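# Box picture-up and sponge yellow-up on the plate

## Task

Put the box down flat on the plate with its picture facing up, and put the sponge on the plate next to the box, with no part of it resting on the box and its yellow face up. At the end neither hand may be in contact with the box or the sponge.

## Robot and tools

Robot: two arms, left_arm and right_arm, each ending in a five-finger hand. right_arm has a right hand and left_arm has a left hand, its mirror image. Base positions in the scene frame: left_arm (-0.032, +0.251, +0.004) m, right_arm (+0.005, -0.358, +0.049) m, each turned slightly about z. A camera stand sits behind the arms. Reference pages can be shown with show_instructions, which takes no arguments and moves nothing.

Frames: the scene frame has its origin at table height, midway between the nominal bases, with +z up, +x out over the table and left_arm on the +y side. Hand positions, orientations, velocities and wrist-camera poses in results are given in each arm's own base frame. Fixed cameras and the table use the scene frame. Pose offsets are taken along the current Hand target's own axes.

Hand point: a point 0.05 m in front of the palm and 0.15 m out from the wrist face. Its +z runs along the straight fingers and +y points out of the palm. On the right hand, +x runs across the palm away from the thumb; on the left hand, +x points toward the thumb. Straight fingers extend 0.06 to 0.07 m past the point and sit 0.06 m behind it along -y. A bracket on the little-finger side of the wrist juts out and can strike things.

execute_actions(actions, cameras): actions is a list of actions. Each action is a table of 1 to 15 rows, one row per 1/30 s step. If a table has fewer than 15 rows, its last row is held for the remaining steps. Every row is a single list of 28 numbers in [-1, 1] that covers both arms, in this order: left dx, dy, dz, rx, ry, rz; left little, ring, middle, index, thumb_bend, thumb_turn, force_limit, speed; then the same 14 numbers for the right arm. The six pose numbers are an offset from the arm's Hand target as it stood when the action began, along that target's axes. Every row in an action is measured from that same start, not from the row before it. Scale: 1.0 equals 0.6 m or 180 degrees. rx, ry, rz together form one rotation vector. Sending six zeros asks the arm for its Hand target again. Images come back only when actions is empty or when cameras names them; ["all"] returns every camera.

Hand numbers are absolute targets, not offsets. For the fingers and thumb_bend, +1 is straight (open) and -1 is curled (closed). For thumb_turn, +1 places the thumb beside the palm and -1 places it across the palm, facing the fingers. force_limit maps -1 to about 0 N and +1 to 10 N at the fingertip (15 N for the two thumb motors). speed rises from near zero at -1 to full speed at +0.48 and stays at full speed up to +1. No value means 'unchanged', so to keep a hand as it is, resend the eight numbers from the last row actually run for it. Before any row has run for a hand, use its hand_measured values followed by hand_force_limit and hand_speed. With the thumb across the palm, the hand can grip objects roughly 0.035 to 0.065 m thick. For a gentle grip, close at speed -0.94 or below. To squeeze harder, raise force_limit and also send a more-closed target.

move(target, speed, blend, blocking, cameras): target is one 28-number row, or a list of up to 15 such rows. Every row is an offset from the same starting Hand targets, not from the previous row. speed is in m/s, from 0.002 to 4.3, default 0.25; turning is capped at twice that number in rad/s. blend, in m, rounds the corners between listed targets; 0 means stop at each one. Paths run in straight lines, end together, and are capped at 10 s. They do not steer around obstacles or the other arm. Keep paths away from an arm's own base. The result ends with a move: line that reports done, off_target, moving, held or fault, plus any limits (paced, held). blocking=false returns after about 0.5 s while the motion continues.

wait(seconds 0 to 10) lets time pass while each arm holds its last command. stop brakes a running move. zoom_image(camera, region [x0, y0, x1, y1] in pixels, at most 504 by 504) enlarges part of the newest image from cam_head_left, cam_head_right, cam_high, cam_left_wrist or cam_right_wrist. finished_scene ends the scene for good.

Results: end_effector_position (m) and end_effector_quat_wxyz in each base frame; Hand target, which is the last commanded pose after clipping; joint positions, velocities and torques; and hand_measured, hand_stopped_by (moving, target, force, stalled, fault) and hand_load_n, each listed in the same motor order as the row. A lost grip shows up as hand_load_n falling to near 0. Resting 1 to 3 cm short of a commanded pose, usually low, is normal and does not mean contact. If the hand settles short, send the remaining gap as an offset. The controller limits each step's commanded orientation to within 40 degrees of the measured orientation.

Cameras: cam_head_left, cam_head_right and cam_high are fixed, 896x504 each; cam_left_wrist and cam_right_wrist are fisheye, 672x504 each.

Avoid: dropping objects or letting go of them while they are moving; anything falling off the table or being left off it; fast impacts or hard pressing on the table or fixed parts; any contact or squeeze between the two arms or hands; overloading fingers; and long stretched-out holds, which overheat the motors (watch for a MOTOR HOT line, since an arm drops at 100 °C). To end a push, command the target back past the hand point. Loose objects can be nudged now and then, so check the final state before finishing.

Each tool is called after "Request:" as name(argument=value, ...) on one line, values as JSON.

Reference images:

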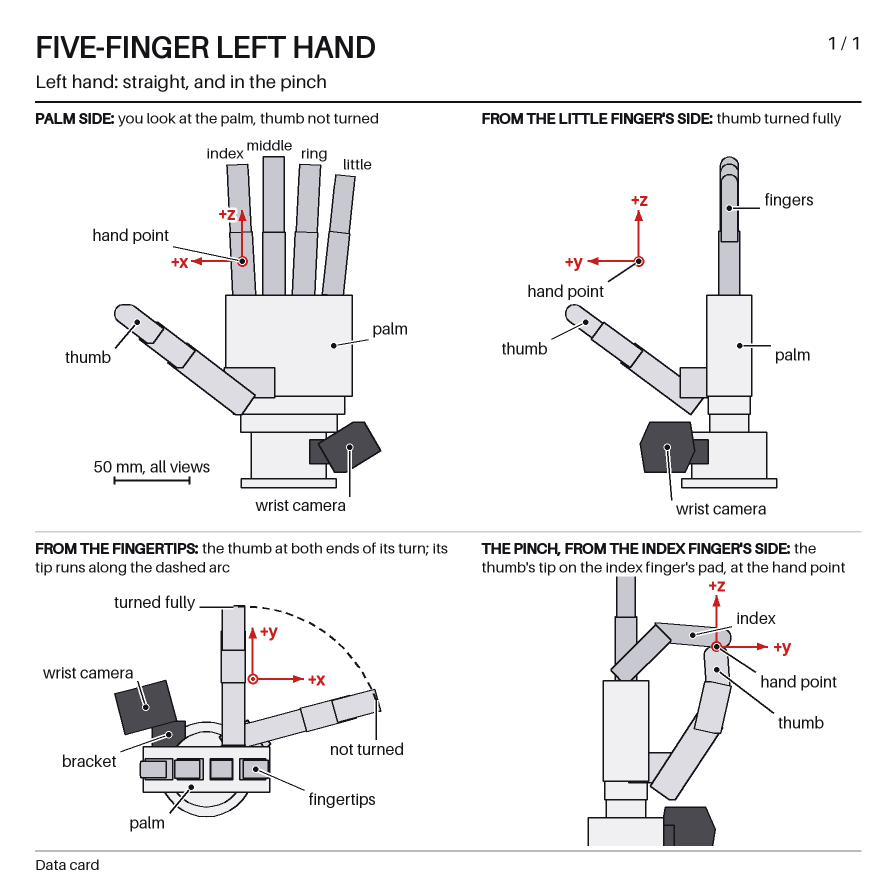

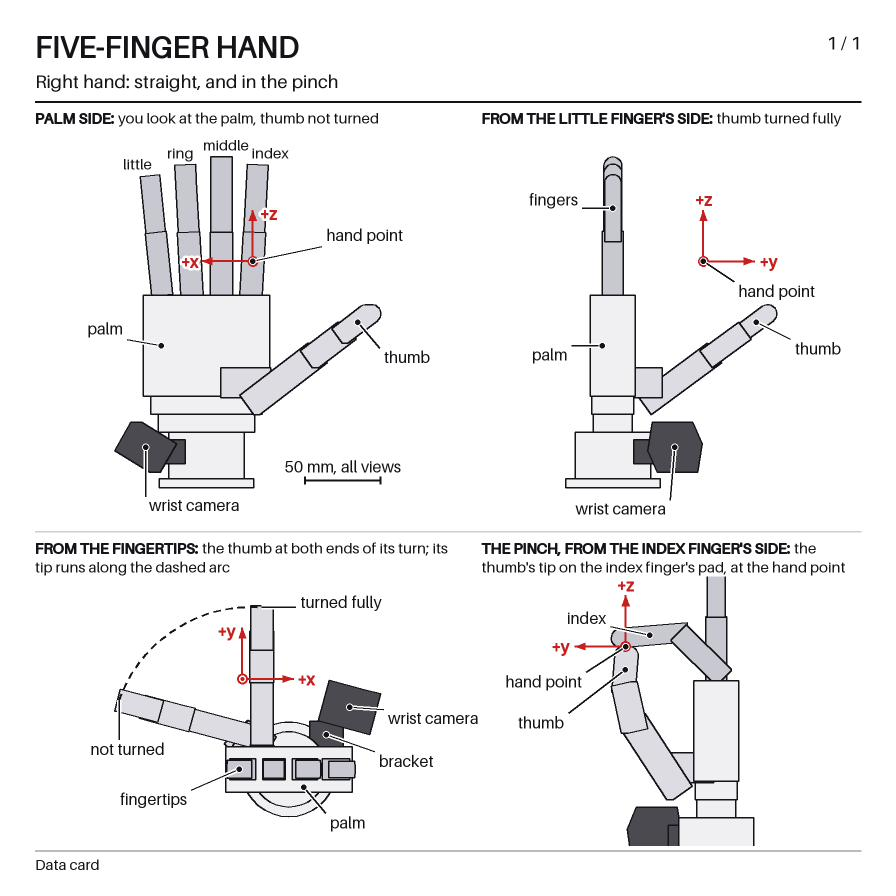

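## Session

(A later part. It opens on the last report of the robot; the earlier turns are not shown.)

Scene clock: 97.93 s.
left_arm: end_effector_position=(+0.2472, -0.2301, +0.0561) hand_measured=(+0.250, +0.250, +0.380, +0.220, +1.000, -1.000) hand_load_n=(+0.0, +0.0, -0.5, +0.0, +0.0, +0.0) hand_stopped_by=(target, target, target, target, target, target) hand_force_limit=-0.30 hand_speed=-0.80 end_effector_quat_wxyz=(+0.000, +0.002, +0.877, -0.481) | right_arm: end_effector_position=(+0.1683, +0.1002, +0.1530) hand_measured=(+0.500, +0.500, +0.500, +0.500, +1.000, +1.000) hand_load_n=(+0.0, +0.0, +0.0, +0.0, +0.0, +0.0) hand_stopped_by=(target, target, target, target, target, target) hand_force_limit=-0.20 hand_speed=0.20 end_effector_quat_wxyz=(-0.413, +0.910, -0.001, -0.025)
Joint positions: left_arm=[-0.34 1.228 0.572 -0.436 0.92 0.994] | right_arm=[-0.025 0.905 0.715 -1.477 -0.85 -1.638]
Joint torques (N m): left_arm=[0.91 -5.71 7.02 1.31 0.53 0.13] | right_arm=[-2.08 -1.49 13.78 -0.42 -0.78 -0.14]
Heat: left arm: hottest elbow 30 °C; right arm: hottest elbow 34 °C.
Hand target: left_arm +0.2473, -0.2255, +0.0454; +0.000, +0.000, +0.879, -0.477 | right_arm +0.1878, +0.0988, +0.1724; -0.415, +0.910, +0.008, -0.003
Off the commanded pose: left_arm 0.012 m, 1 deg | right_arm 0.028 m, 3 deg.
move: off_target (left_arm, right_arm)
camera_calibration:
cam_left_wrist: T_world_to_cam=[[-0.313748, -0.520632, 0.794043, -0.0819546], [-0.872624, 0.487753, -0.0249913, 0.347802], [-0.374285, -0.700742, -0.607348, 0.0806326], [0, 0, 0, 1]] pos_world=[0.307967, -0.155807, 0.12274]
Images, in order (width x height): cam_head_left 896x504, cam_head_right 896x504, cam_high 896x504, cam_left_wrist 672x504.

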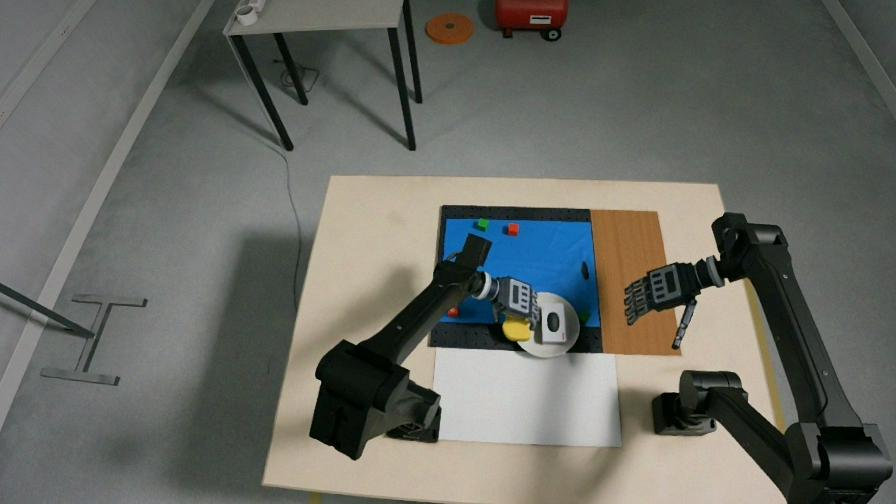

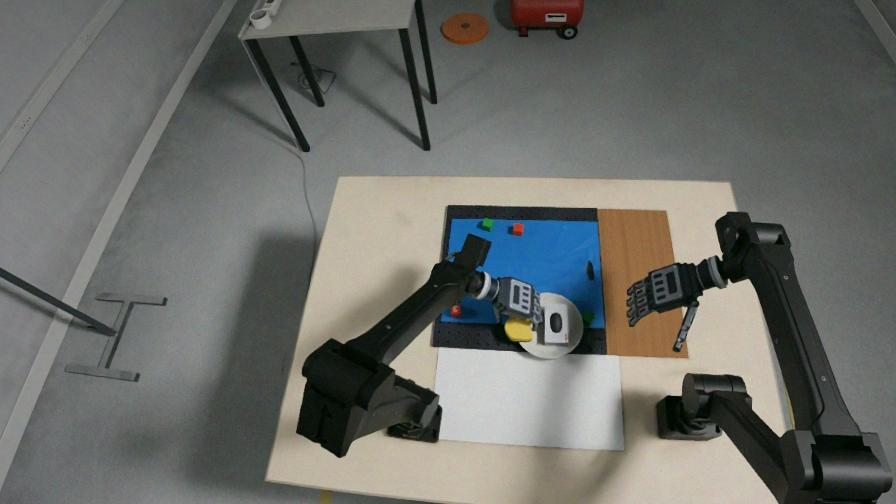

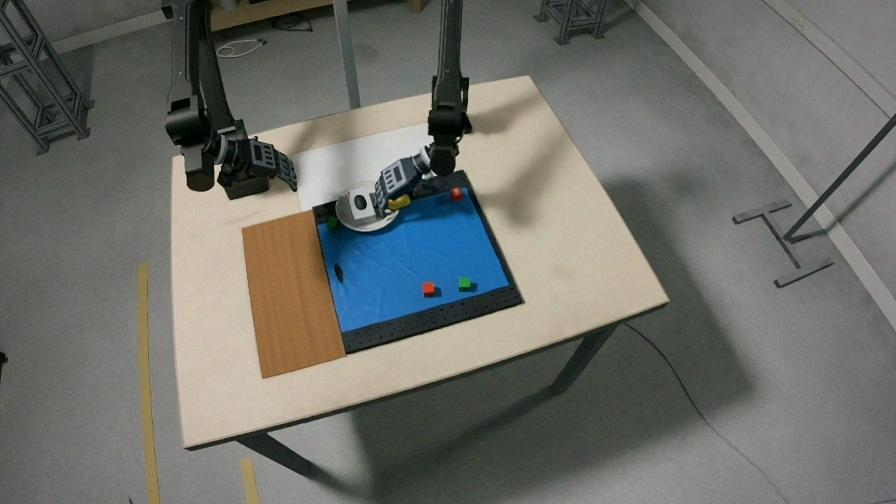

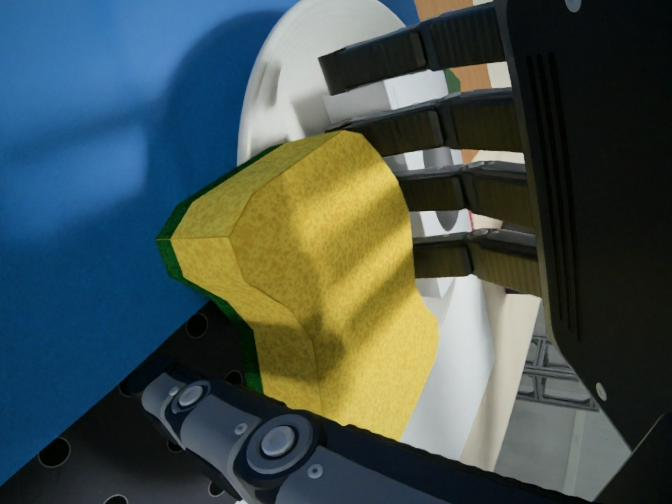

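Request:
move(target=[[0,0,0,0,0,0,1,1,1,1,1.0,-1,-0.3,-0.3,0,0,0,0,0,0,0.5,0.5,0.5,0.5,1,1,-0.2,0.2],[0,-0.0385,0.0347,0,0,0,1,1,1,1,1.0,-1,-0.3,-0.3,0,0,0,0,0,0,0.5,0.5,0.5,0.5,1,1,-0.2,0.2]], speed=0.06, cameras=["cam_head_left","cam_head_right","cam_high","cam_left_wrist"])

Request:
zoom_image(camera="cam_high", region=[330, 140, 440, 240])

Request:
zoom_image(camera="cam_head_left", region=[485, 280, 595, 365])

Scene clock: 100.57 s.
left_arm: end_effector_position=(+0.2469, -0.2510, +0.0568) hand_measured=(+1.000, +1.000, +1.000, +1.000, +1.000, -1.000) hand_load_n=(-0.5, +0.0, +0.0, +0.0, +0.0, +0.0) hand_stopped_by=(target, target, target, target, target, target) hand_force_limit=-0.30 hand_speed=-0.30 end_effector_quat_wxyz=(+0.005, +0.003, +0.878, -0.478) | right_arm: end_effector_position=(+0.1683, +0.1002, +0.1530) hand_measured=(+0.500, +0.500, +0.500, +0.500, +1.000, +1.000) hand_load_n=(+0.0, +0.0, +0.0, +0.0, +0.0, +0.0) hand_stopped_by=(target, target, target, target, target, target) hand_force_limit=-0.20 hand_speed=0.20 end_effector_quat_wxyz=(-0.413, +0.910, -0.001, -0.025)
Joint positions: left_arm=[-0.411 1.232 0.572 -0.35 0.874 0.9] | right_arm=[-0.025 0.905 0.715 -1.477 -0.85 -1.638]
Joint torques (N m): left_arm=[-1.2 -5.83 8.61 1.46 0.49 -0.23] | right_arm=[-2.14 -1.55 13.78 -0.42 -0.78 -0.14]
Heat: left arm: hottest elbow 30 °C; right arm: hottest elbow 34 °C.
Hand target: left_arm +0.2473, -0.2555, +0.0533; +0.000, +0.000, +0.879, -0.477 | right_arm +0.1878, +0.0988, +0.1724; -0.415, +0.910, +0.008, -0.003
Off the commanded pose: left_arm 0.006 m, 1 deg | right_arm 0.028 m, 3 deg.
move: off_target (right_arm)
camera_calibration:
cam_left_wrist: T_world_to_cam=[[-0.320626, -0.526821, 0.787184, -0.0928909], [-0.873679, 0.485518, -0.0309246, 0.35775], [-0.365901, -0.697662, -0.615942, 0.0655279], [0, 0, 0, 1]] pos_world=[0.306752, -0.176915, 0.124547]
Images, in order (width x height): cam_head_left 896x504, cam_head_right 896x504, cam_high 896x504, cam_left_wrist 672x504.

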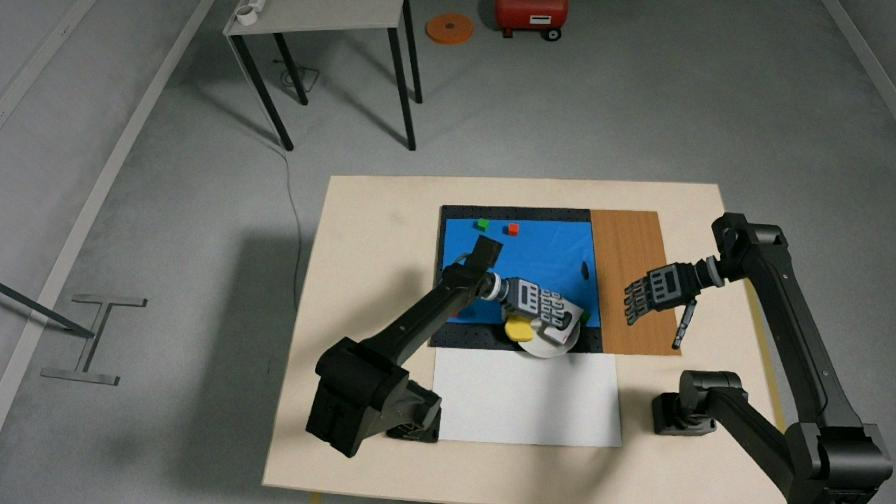

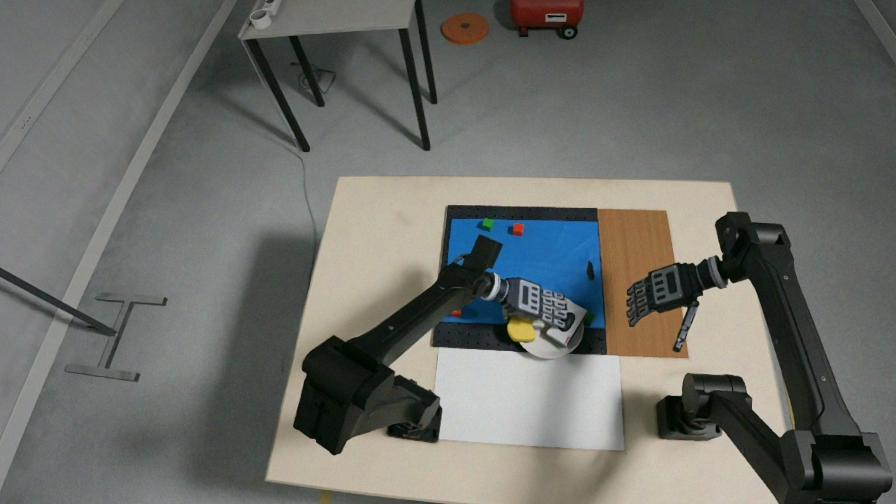

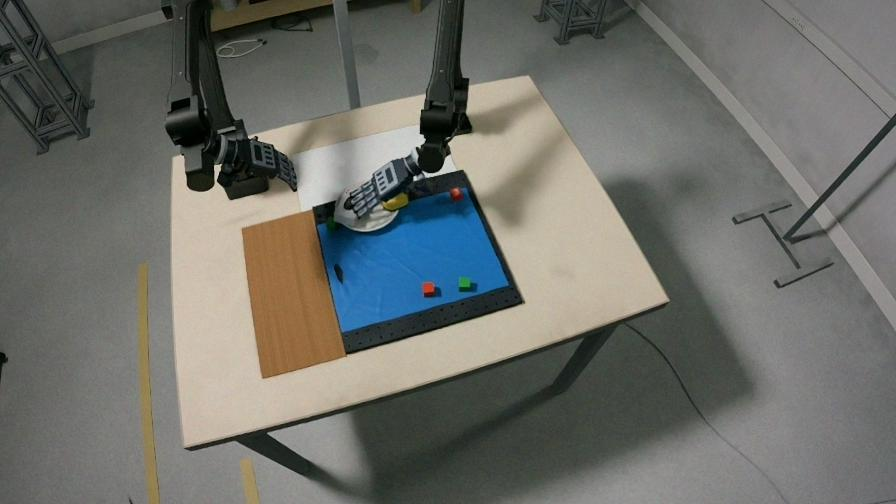

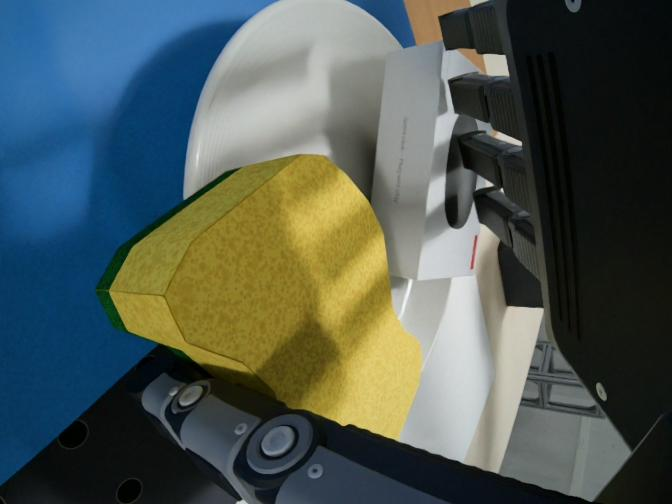

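Scaled by 4.582.

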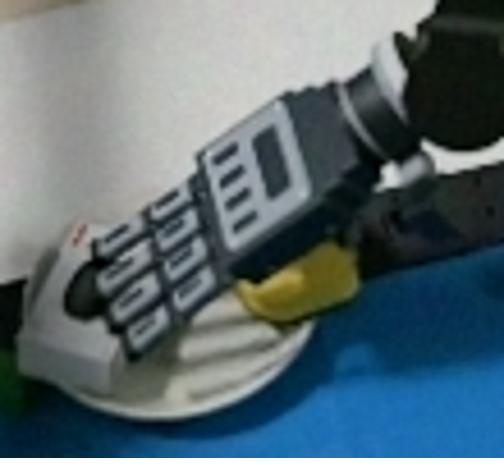

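Scaled by 4.582.

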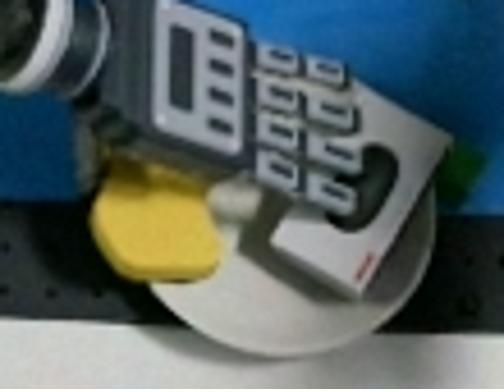

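Request:
move(target=[0,-0.0769,-0.05,0,0,0,1,1,1,1,1.0,-1,-0.3,-0.3,0,0,0,0,0,0,0.5,0.5,0.5,0.5,1,1,-0.2,0.2], speed=0.15, cameras=["all"])

Request:
zoom_image(camera="cam_high", region=[330, 140, 440, 240])

Request:
zoom_image(camera="cam_head_left", region=[485, 280, 595, 365])

Request:
zoom_image(camera="cam_right_wrist", region=[220, 0, 520, 260])

Scene clock: 102.03 s.
left_arm: end_effector_position=(+0.2328, -0.2460, +0.0870) hand_measured=(+1.000, +1.000, +1.000, +1.000, +1.000, -1.000) hand_load_n=(+0.0, +0.0, +0.0, +0.0, +0.0, +0.0) hand_stopped_by=(target, target, target, target, target, target) hand_force_limit=-0.30 hand_speed=-0.30 end_effector_quat_wxyz=(-0.015, -0.009, +0.883, -0.470) | right_arm: end_effector_position=(+0.1683, +0.1002, +0.1530) hand_measured=(+0.500, +0.500, +0.500, +0.500, +1.000, +1.000) hand_load_n=(+0.0, +0.0, +0.0, +0.0, +0.0, +0.0) hand_stopped_by=(target, target, target, target, target, target) hand_force_limit=-0.20 hand_speed=0.20 end_effector_quat_wxyz=(-0.413, +0.910, -0.001, -0.025)
Joint positions: left_arm=[-0.413 1.15 0.613 -0.519 0.874 0.892] | right_arm=[-0.025 0.905 0.715 -1.477 -0.85 -1.638]
Joint torques (N m): left_arm=[-0.73 -7.18 13.03 0.28 0.53 -0.16] | right_arm=[-2.08 -1.49 13.78 -0.42 -0.78 -0.13]
Heat: left arm: hottest elbow 30 °C; right arm: hottest elbow 34 °C.
Hand target: left_arm +0.2473, -0.2555, +0.1084; +0.000, +0.000, +0.879, -0.477 | right_arm +0.1878, +0.0988, +0.1724; -0.415, +0.910, +0.008, -0.003
Off the commanded pose: left_arm 0.028 m, 2 deg | right_arm 0.028 m, 3 deg.
move: off_target (left_arm, right_arm)
camera_calibration:
cam_left_wrist: T_world_to_cam=[[-0.281923, -0.541676, 0.7919, -0.131559], [-0.874921, 0.483873, 0.0194997, 0.339466], [-0.393742, -0.687353, -0.610339, 0.0909059], [0, 0, 0, 1]] pos_world=[0.29571, -0.173037, 0.153046]
cam_right_wrist: T_world_to_cam=[[0.28503, -0.582592, -0.761147, 0.128117], [-0.826718, -0.55128, 0.112372, 0.185684], [-0.485072, 0.597225, -0.638771, 0.239304], [0, 0, 0, 1]] pos_world=[0.233071, 0.0340857, 0.22951]

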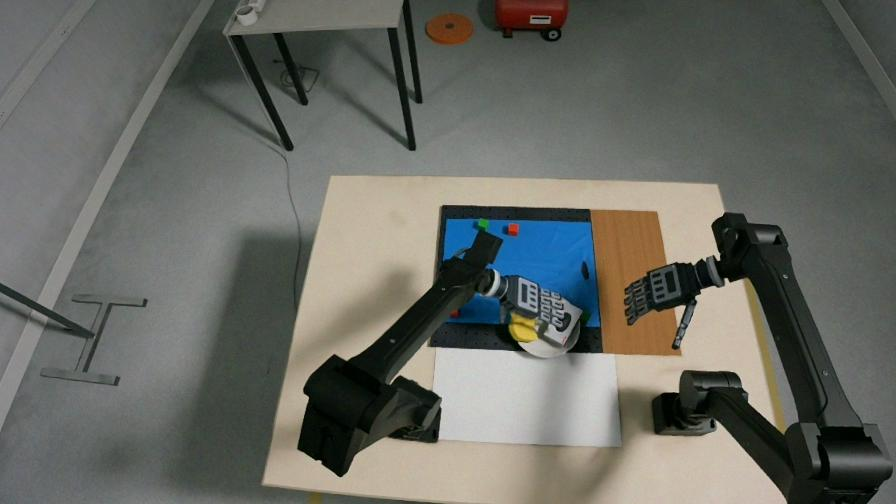

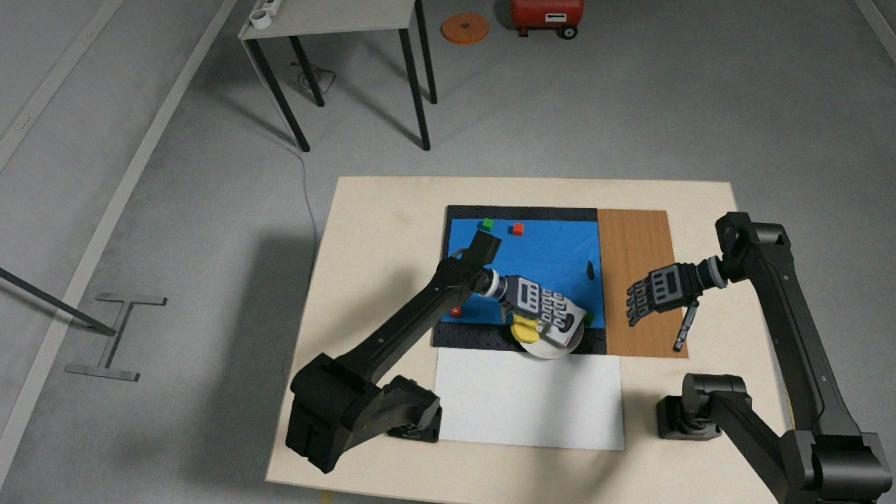

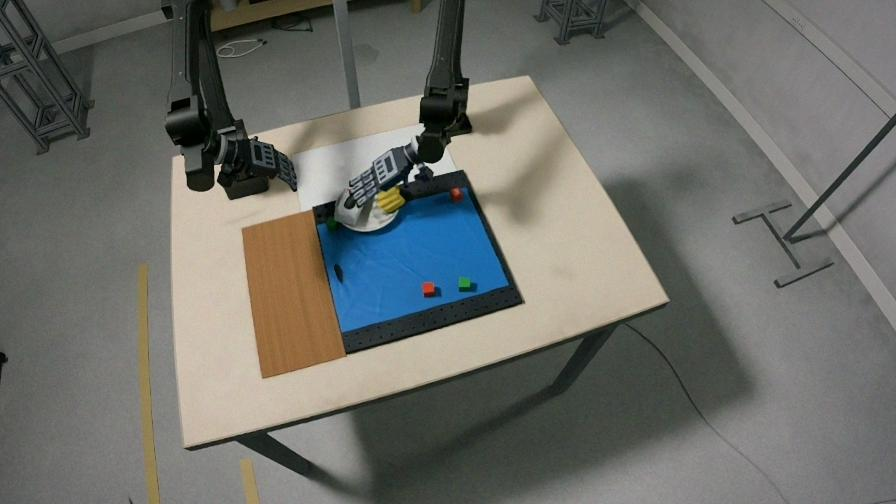

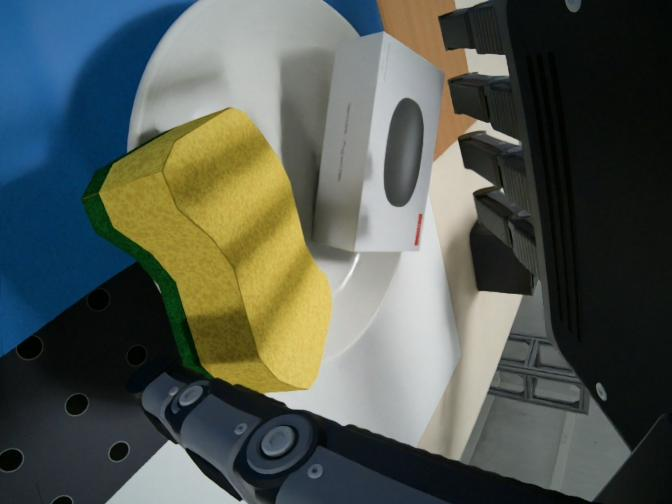

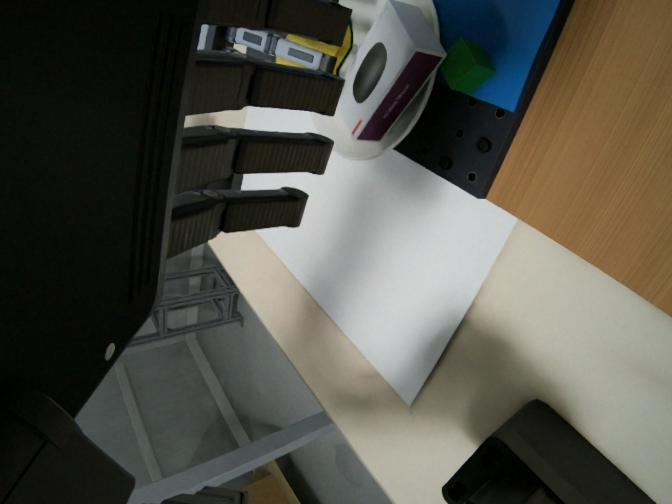

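Scaled by 4.582.

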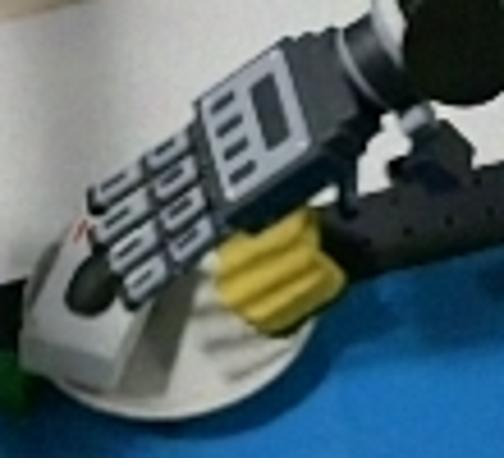

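Scaled by 4.582.

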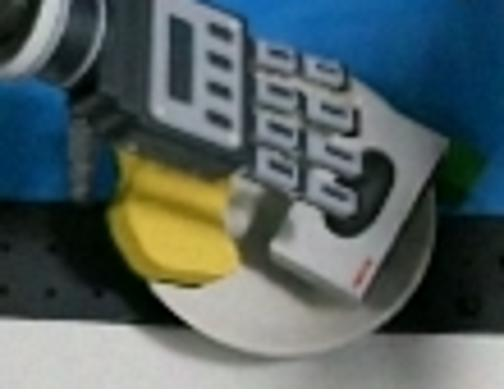

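Scaled by 1.680 from the camera's 672x504 image, which has a finer 960x720 frame.

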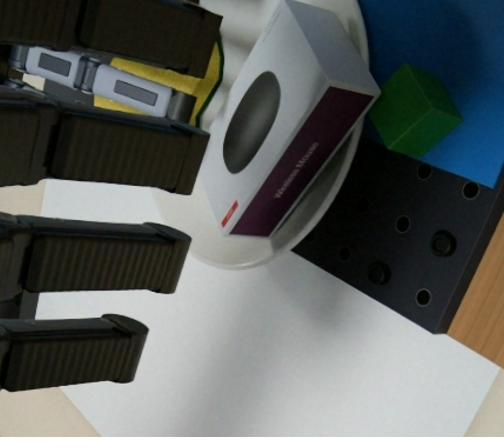

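Request:
move(target=[[0,-0.0517,-0.0735,0,0,0,1,1,1,1,1.0,-1,-0.3,-0.3,0,0,0,0,0,0,0.5,0.5,0.5,0.5,1,-1,-0.2,0.2],[-0.105,0.049,-0.357,0,0,0,1,1,1,1,1.0,-1,-0.3,-0.3,0,0,0,0,0,0,0.5,0.5,0.5,0.5,1,-1,-0.2,0.2],[-0.105,0.049,-0.357,0,0,0,1,1,1,1,1.0,-1,-0.3,-0.3,0.018,-0.0925,0.2768,0.032,0.1574,0.1234,0.5,0.5,0.5,0.5,1,-1,-0.2,0.2]], speed=[0.2,0.3,0.25], blend=[0.03,0,0], cameras=["all"])

Request:
zoom_image(camera="cam_high", region=[330, 140, 440, 240])

Request:
zoom_image(camera="cam_head_left", region=[485, 280, 595, 365])

Request:
zoom_image(camera="cam_right_wrist", region=[200, 0, 672, 400])

Scene clock: 109.43 s.
left_arm: end_effector_position=(+0.2936, -0.0661, +0.1907) hand_measured=(+1.000, +1.000, +1.000, +1.000, +1.000, -1.000) hand_load_n=(+0.0, +0.0, +0.0, +0.0, +0.0, +0.0) hand_stopped_by=(target, target, target, target, target, target) hand_force_limit=-0.30 hand_speed=-0.30 end_effector_quat_wxyz=(-0.013, -0.008, +0.878, -0.479) | right_arm: end_effector_position=(+0.1985, +0.2601, +0.1119) hand_measured=(+0.500, +0.500, +0.500, +0.500, +1.000, -1.000) hand_load_n=(+0.0, +0.0, +0.0, +0.0, +0.0, +0.0) hand_stopped_by=(target, target, target, target, target, target) hand_force_limit=-0.20 hand_speed=0.20 end_effector_quat_wxyz=(-0.441, +0.846, -0.264, +0.141)
Joint positions: left_arm=[0.195 1.308 1.048 -1.628 0.964 1.915] | right_arm=[0.749 0.722 0.413 -0.309 -0.171 -0.127]
Joint torques (N m): left_arm=[0.56 -7.12 12.93 -1.01 0.65 0.13] | right_arm=[-0.73 -1.32 9.06 2.73 0.2 0.02]
Heat: left arm: hottest elbow 31 °C; right arm: hottest elbow 35 °C.
Hand target: left_arm +0.3104, -0.0598, +0.2003; +0.000, +0.000, +0.879, -0.477 | right_arm +0.1959, +0.2607, +0.1056; -0.441, +0.846, -0.267, +0.138
Off the commanded pose: left_arm 0.020 m, 2 deg | right_arm 0.007 m, 0 deg.
move: off_target (left_arm); blend cut to 0 m at target 1
camera_calibration:
cam_left_wrist: T_world_to_cam=[[-0.286097, -0.525848, 0.80102, -0.0986619], [-0.875183, 0.483765, 0.00499299, 0.306417], [-0.390131, -0.699611, -0.598617, 0.297742], [0, 0, 0, 1]] pos_world=[0.356103, 0.00818831, 0.255734]
cam_right_wrist: T_world_to_cam=[[-0.029967, -0.591616, -0.805663, 0.251324], [-0.999257, 0.0372898, 0.00978514, 0.196006], [0.0242539, 0.805357, -0.592294, -0.0282713], [0, 0, 0, 1]] pos_world=[0.204077, 0.164147, 0.183819]

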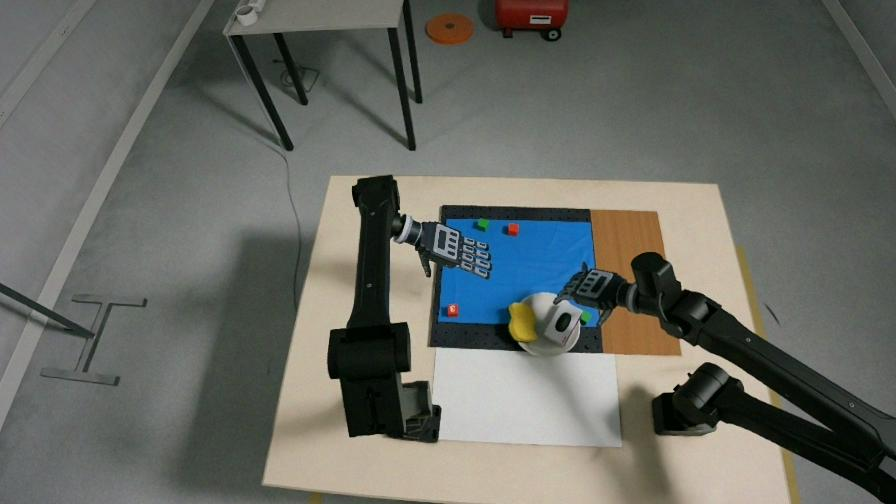

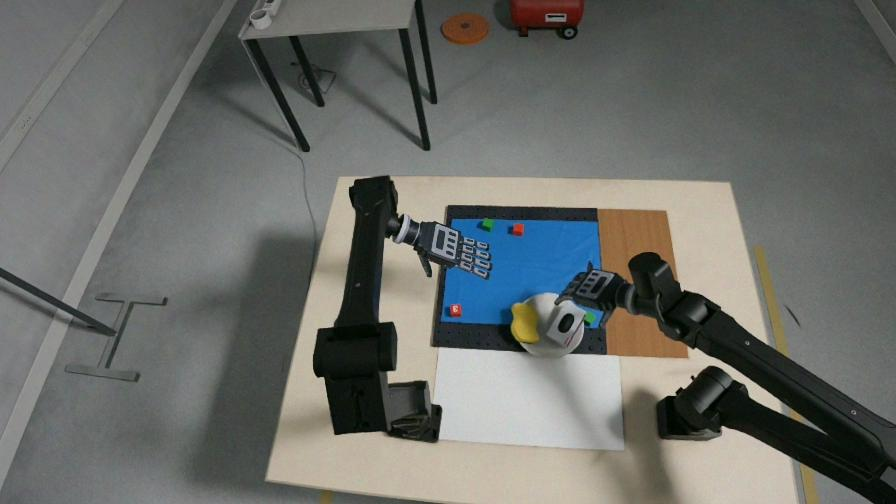

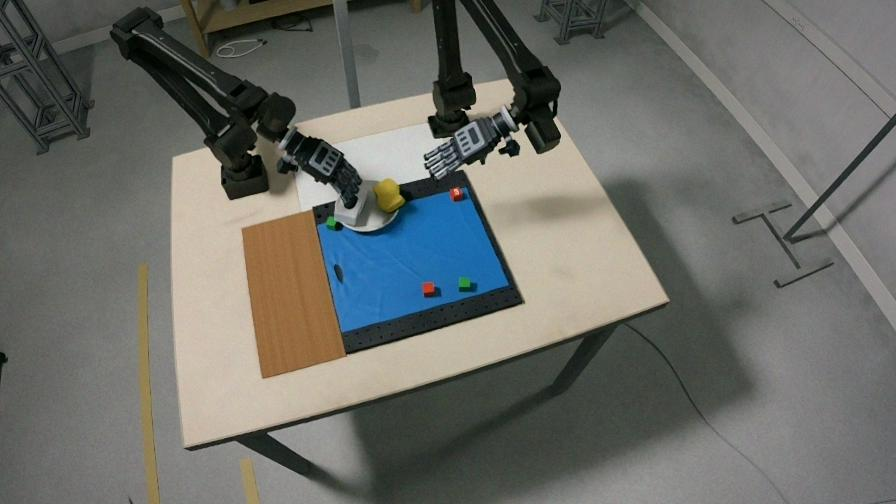

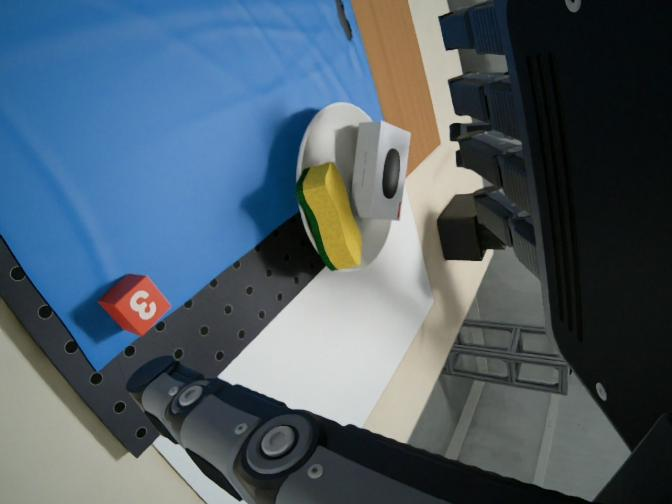

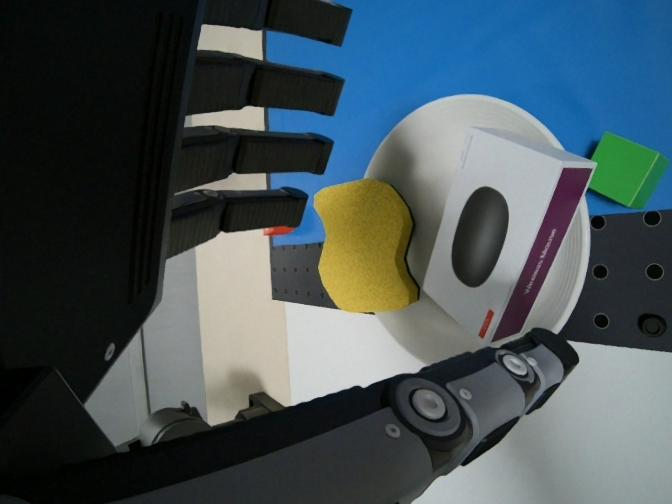

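Scaled by 4.582.

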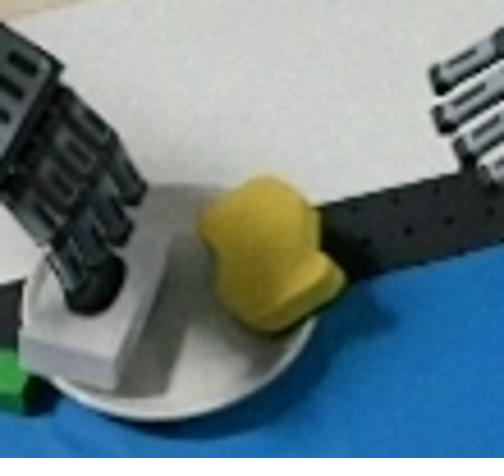

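Scaled by 4.582.

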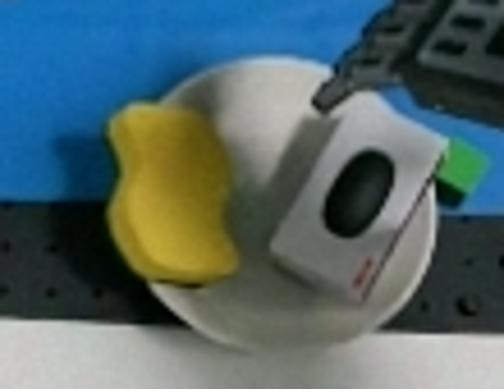

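Scaled by 1.068 from the camera's 672x504 image, which has a finer 960x720 frame.

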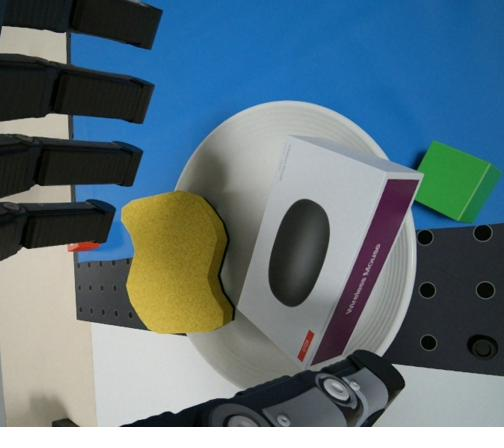

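Request:
move(target=[0,0,0,0,0,0,1,1,1,1,1.0,-1,-0.3,-0.3,-0.022,0.023,0.0892,-0.0835,-0.0365,-0.0343,0.42,0.42,0.42,0.42,1,-1,-0.2,0.2], speed=0.15, cameras=["cam_head_left","cam_high","cam_right_wrist"])

Request:
zoom_image(camera="cam_high", region=[330, 140, 440, 240])

Request:
zoom_image(camera="cam_head_left", region=[485, 280, 595, 365])

Scene clock: 112.27 s.
left_arm: end_effector_position=(+0.2936, -0.0661, +0.1907) hand_measured=(+1.000, +1.000, +1.000, +1.000, +1.000, -1.000) hand_load_n=(+0.0, +0.0, +0.0, +0.0, +0.0, +0.0) hand_stopped_by=(target, target, target, target, target, target) hand_force_limit=-0.30 hand_speed=-0.30 end_effector_quat_wxyz=(-0.013, -0.008, +0.878, -0.479) | right_arm: end_effector_position=(+0.1906, +0.2779, +0.0430) hand_measured=(+0.420, +0.420, +0.420, +0.420, +1.000, -1.000) hand_load_n=(+0.0, +0.0, +0.0, +0.0, +0.0, +0.0) hand_stopped_by=(target, target, target, target, target, target) hand_force_limit=-0.20 hand_speed=0.20 end_effector_quat_wxyz=(-0.316, +0.919, -0.223, +0.070)
Joint positions: left_arm=[0.195 1.308 1.048 -1.628 0.964 1.915] | right_arm=[0.816 1.092 0.524 -0.365 -0.182 -0.218]
Joint torques (N m): left_arm=[0.5 -7.12 12.94 -1.02 0.64 0.14] | right_arm=[-0.73 -3.9 13.67 1.2 -0.19 -0.17]
Heat: left arm: hottest elbow 32 °C; right arm: hottest elbow 35 °C.
Hand target: left_arm +0.3104, -0.0598, +0.2003; +0.000, +0.000, +0.879, -0.477 | right_arm +0.2055, +0.2978, +0.0635; -0.333, +0.916, -0.211, +0.077
Off the commanded pose: left_arm 0.020 m, 2 deg | right_arm 0.032 m, 3 deg.
move: off_target (left_arm, right_arm)
camera_calibration:
cam_right_wrist: T_world_to_cam=[[-0.0593552, -0.778636, -0.624662, 0.255789], [-0.979743, -0.0744559, 0.185903, 0.207894], [-0.191261, 0.623043, -0.758444, 0.0156923], [0, 0, 0, 1]] pos_world=[0.221866, 0.204868, 0.133035]
Images, in order (width x height): cam_head_left 896x504, cam_high 896x504, cam_right_wrist 672x504.

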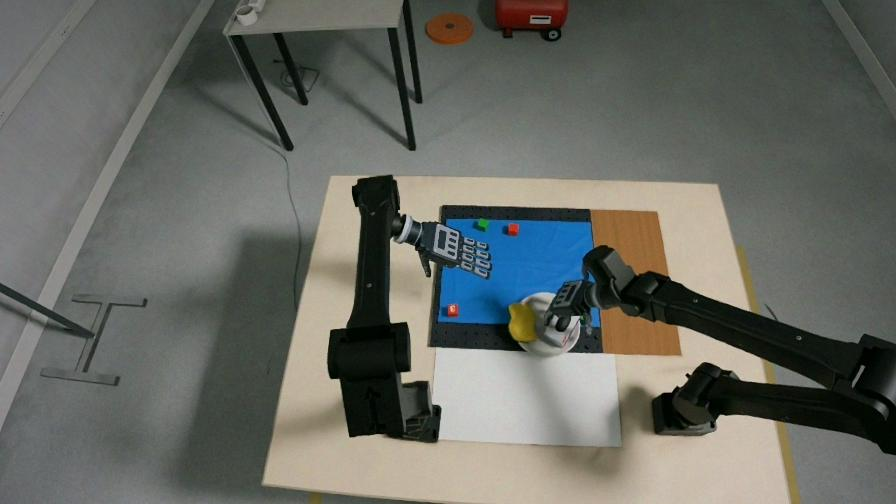

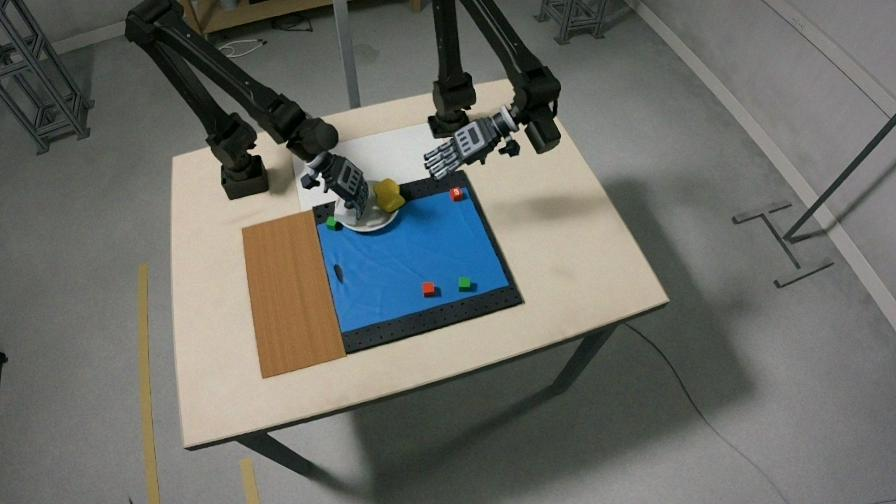

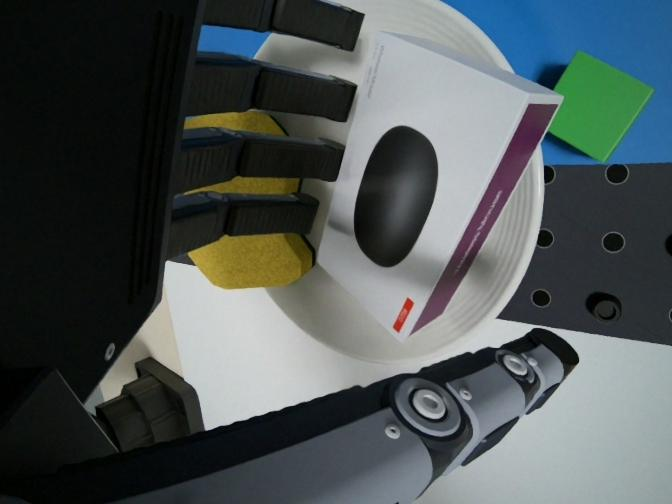

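Scaled by 4.582.

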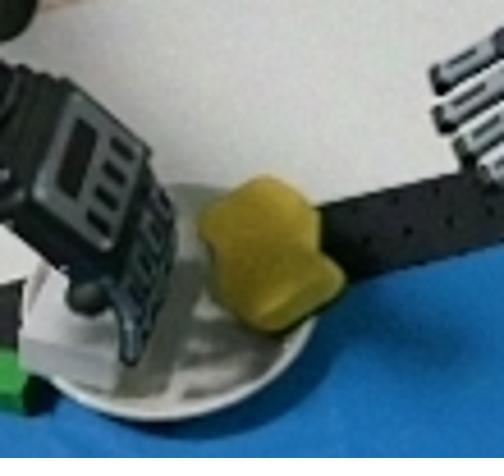

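Scaled by 4.582.

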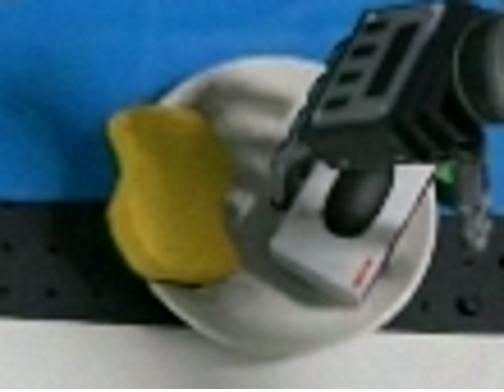

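Request:
move(target=[0,0,0,0,0,0,1,1,1,1,1.0,-1,-0.3,-0.3,0.0013,0.0467,0.0218,0,0,0,0.42,0.42,0.42,0.42,1,-1,-0.2,0.2], speed=0.08, cameras=["cam_head_left","cam_high","cam_right_wrist"])

Request:
zoom_image(camera="cam_high", region=[330, 140, 440, 240])

Request:
zoom_image(camera="cam_head_left", region=[485, 280, 595, 365])

Scene clock: 113.57 s.
left_arm: end_effector_position=(+0.2936, -0.0661, +0.1907) hand_measured=(+1.000, +1.000, +1.000, +1.000, +1.000, -1.000) hand_load_n=(+0.0, +0.0, +0.0, +0.0, +0.0, +0.0) hand_stopped_by=(target, target, target, target, target, target) hand_force_limit=-0.30 hand_speed=-0.30 end_effector_quat_wxyz=(-0.013, -0.008, +0.878, -0.479) | right_arm: end_effector_position=(+0.2002, +0.2888, +0.0434) hand_measured=(+0.420, +0.420, +0.420, +0.420, +1.000, -1.000) hand_load_n=(+0.0, +0.0, +0.0, +0.0, +0.0, +0.0) hand_stopped_by=(target, target, target, target, target, target) hand_force_limit=-0.20 hand_speed=0.20 end_effector_quat_wxyz=(-0.337, +0.914, -0.212, +0.079)
Joint positions: left_arm=[0.195 1.308 1.048 -1.628 0.964 1.915] | right_arm=[0.815 1.114 0.524 -0.297 -0.192 -0.232]
Joint torques (N m): left_arm=[0.73 -7 13 -1.09 0.65 0.13] | right_arm=[-2.08 -4.01 8.03 2.3 -0.2 -0.16]
Heat: left arm: hottest elbow 32 °C; right arm: hottest elbow 35 °C.
Hand target: left_arm +0.3104, -0.0598, +0.2003; +0.000, +0.000, +0.879, -0.477 | right_arm +0.2006, +0.2856, +0.0355; -0.333, +0.916, -0.211, +0.077
Off the commanded pose: left_arm 0.020 m, 2 deg | right_arm 0.009 m, 1 deg.
move: off_target (left_arm)
camera_calibration:
cam_right_wrist: T_world_to_cam=[[-0.0266385, -0.756933, -0.65295, 0.253571], [-0.984067, -0.0950069, 0.150284, 0.226387], [-0.17579, 0.64655, -0.742342, 0.000458119], [0, 0, 0, 1]] pos_world=[0.229615, 0.213148, 0.131887]
Images, in order (width x height): cam_head_left 896x504, cam_high 896x504, cam_right_wrist 672x504.

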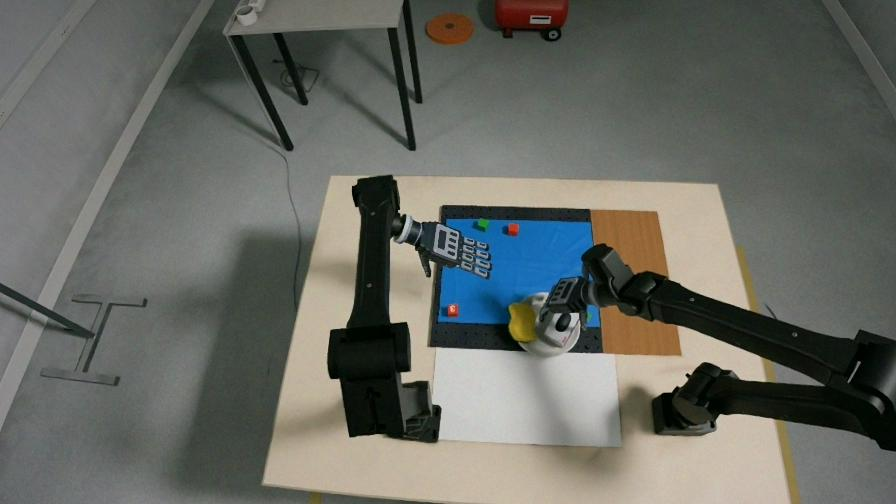

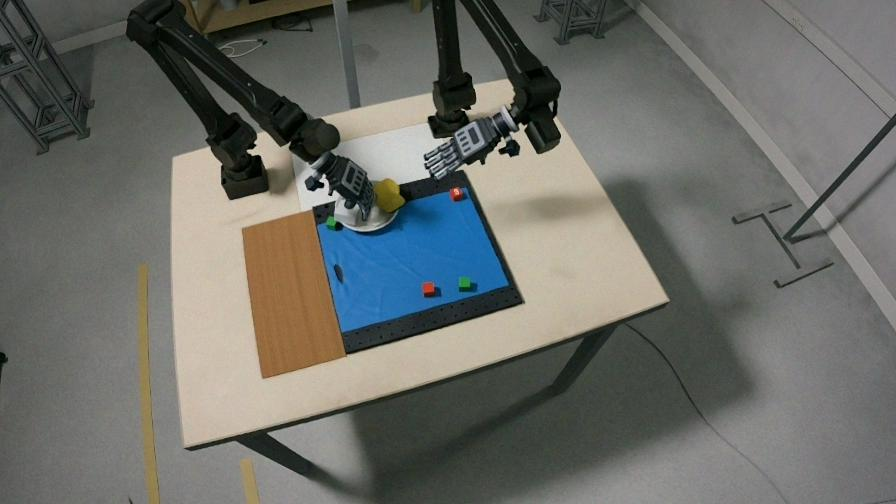

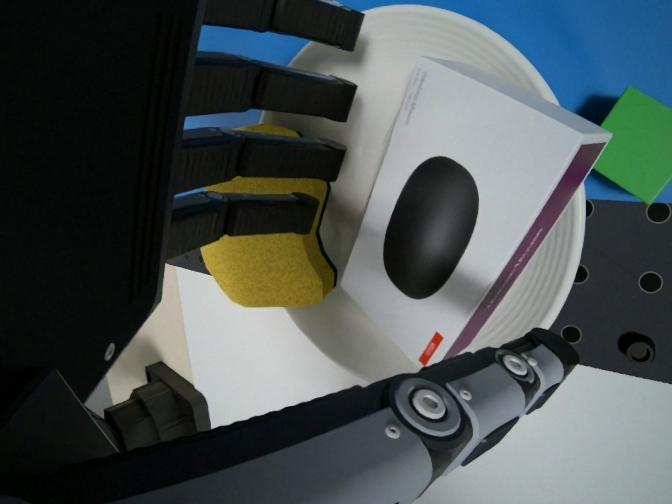

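Scaled by 4.582.

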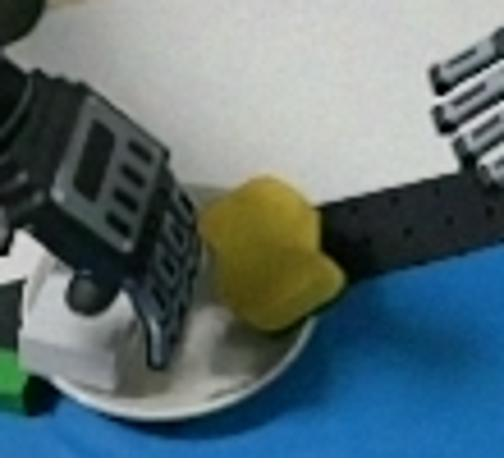

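Scaled by 4.582.

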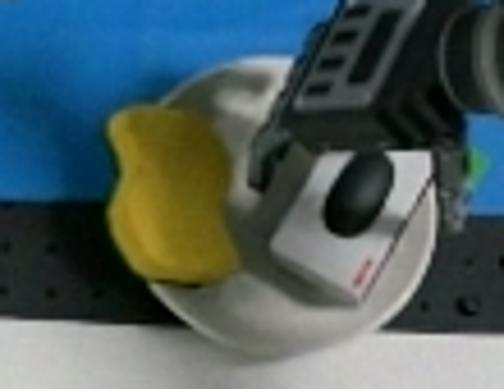

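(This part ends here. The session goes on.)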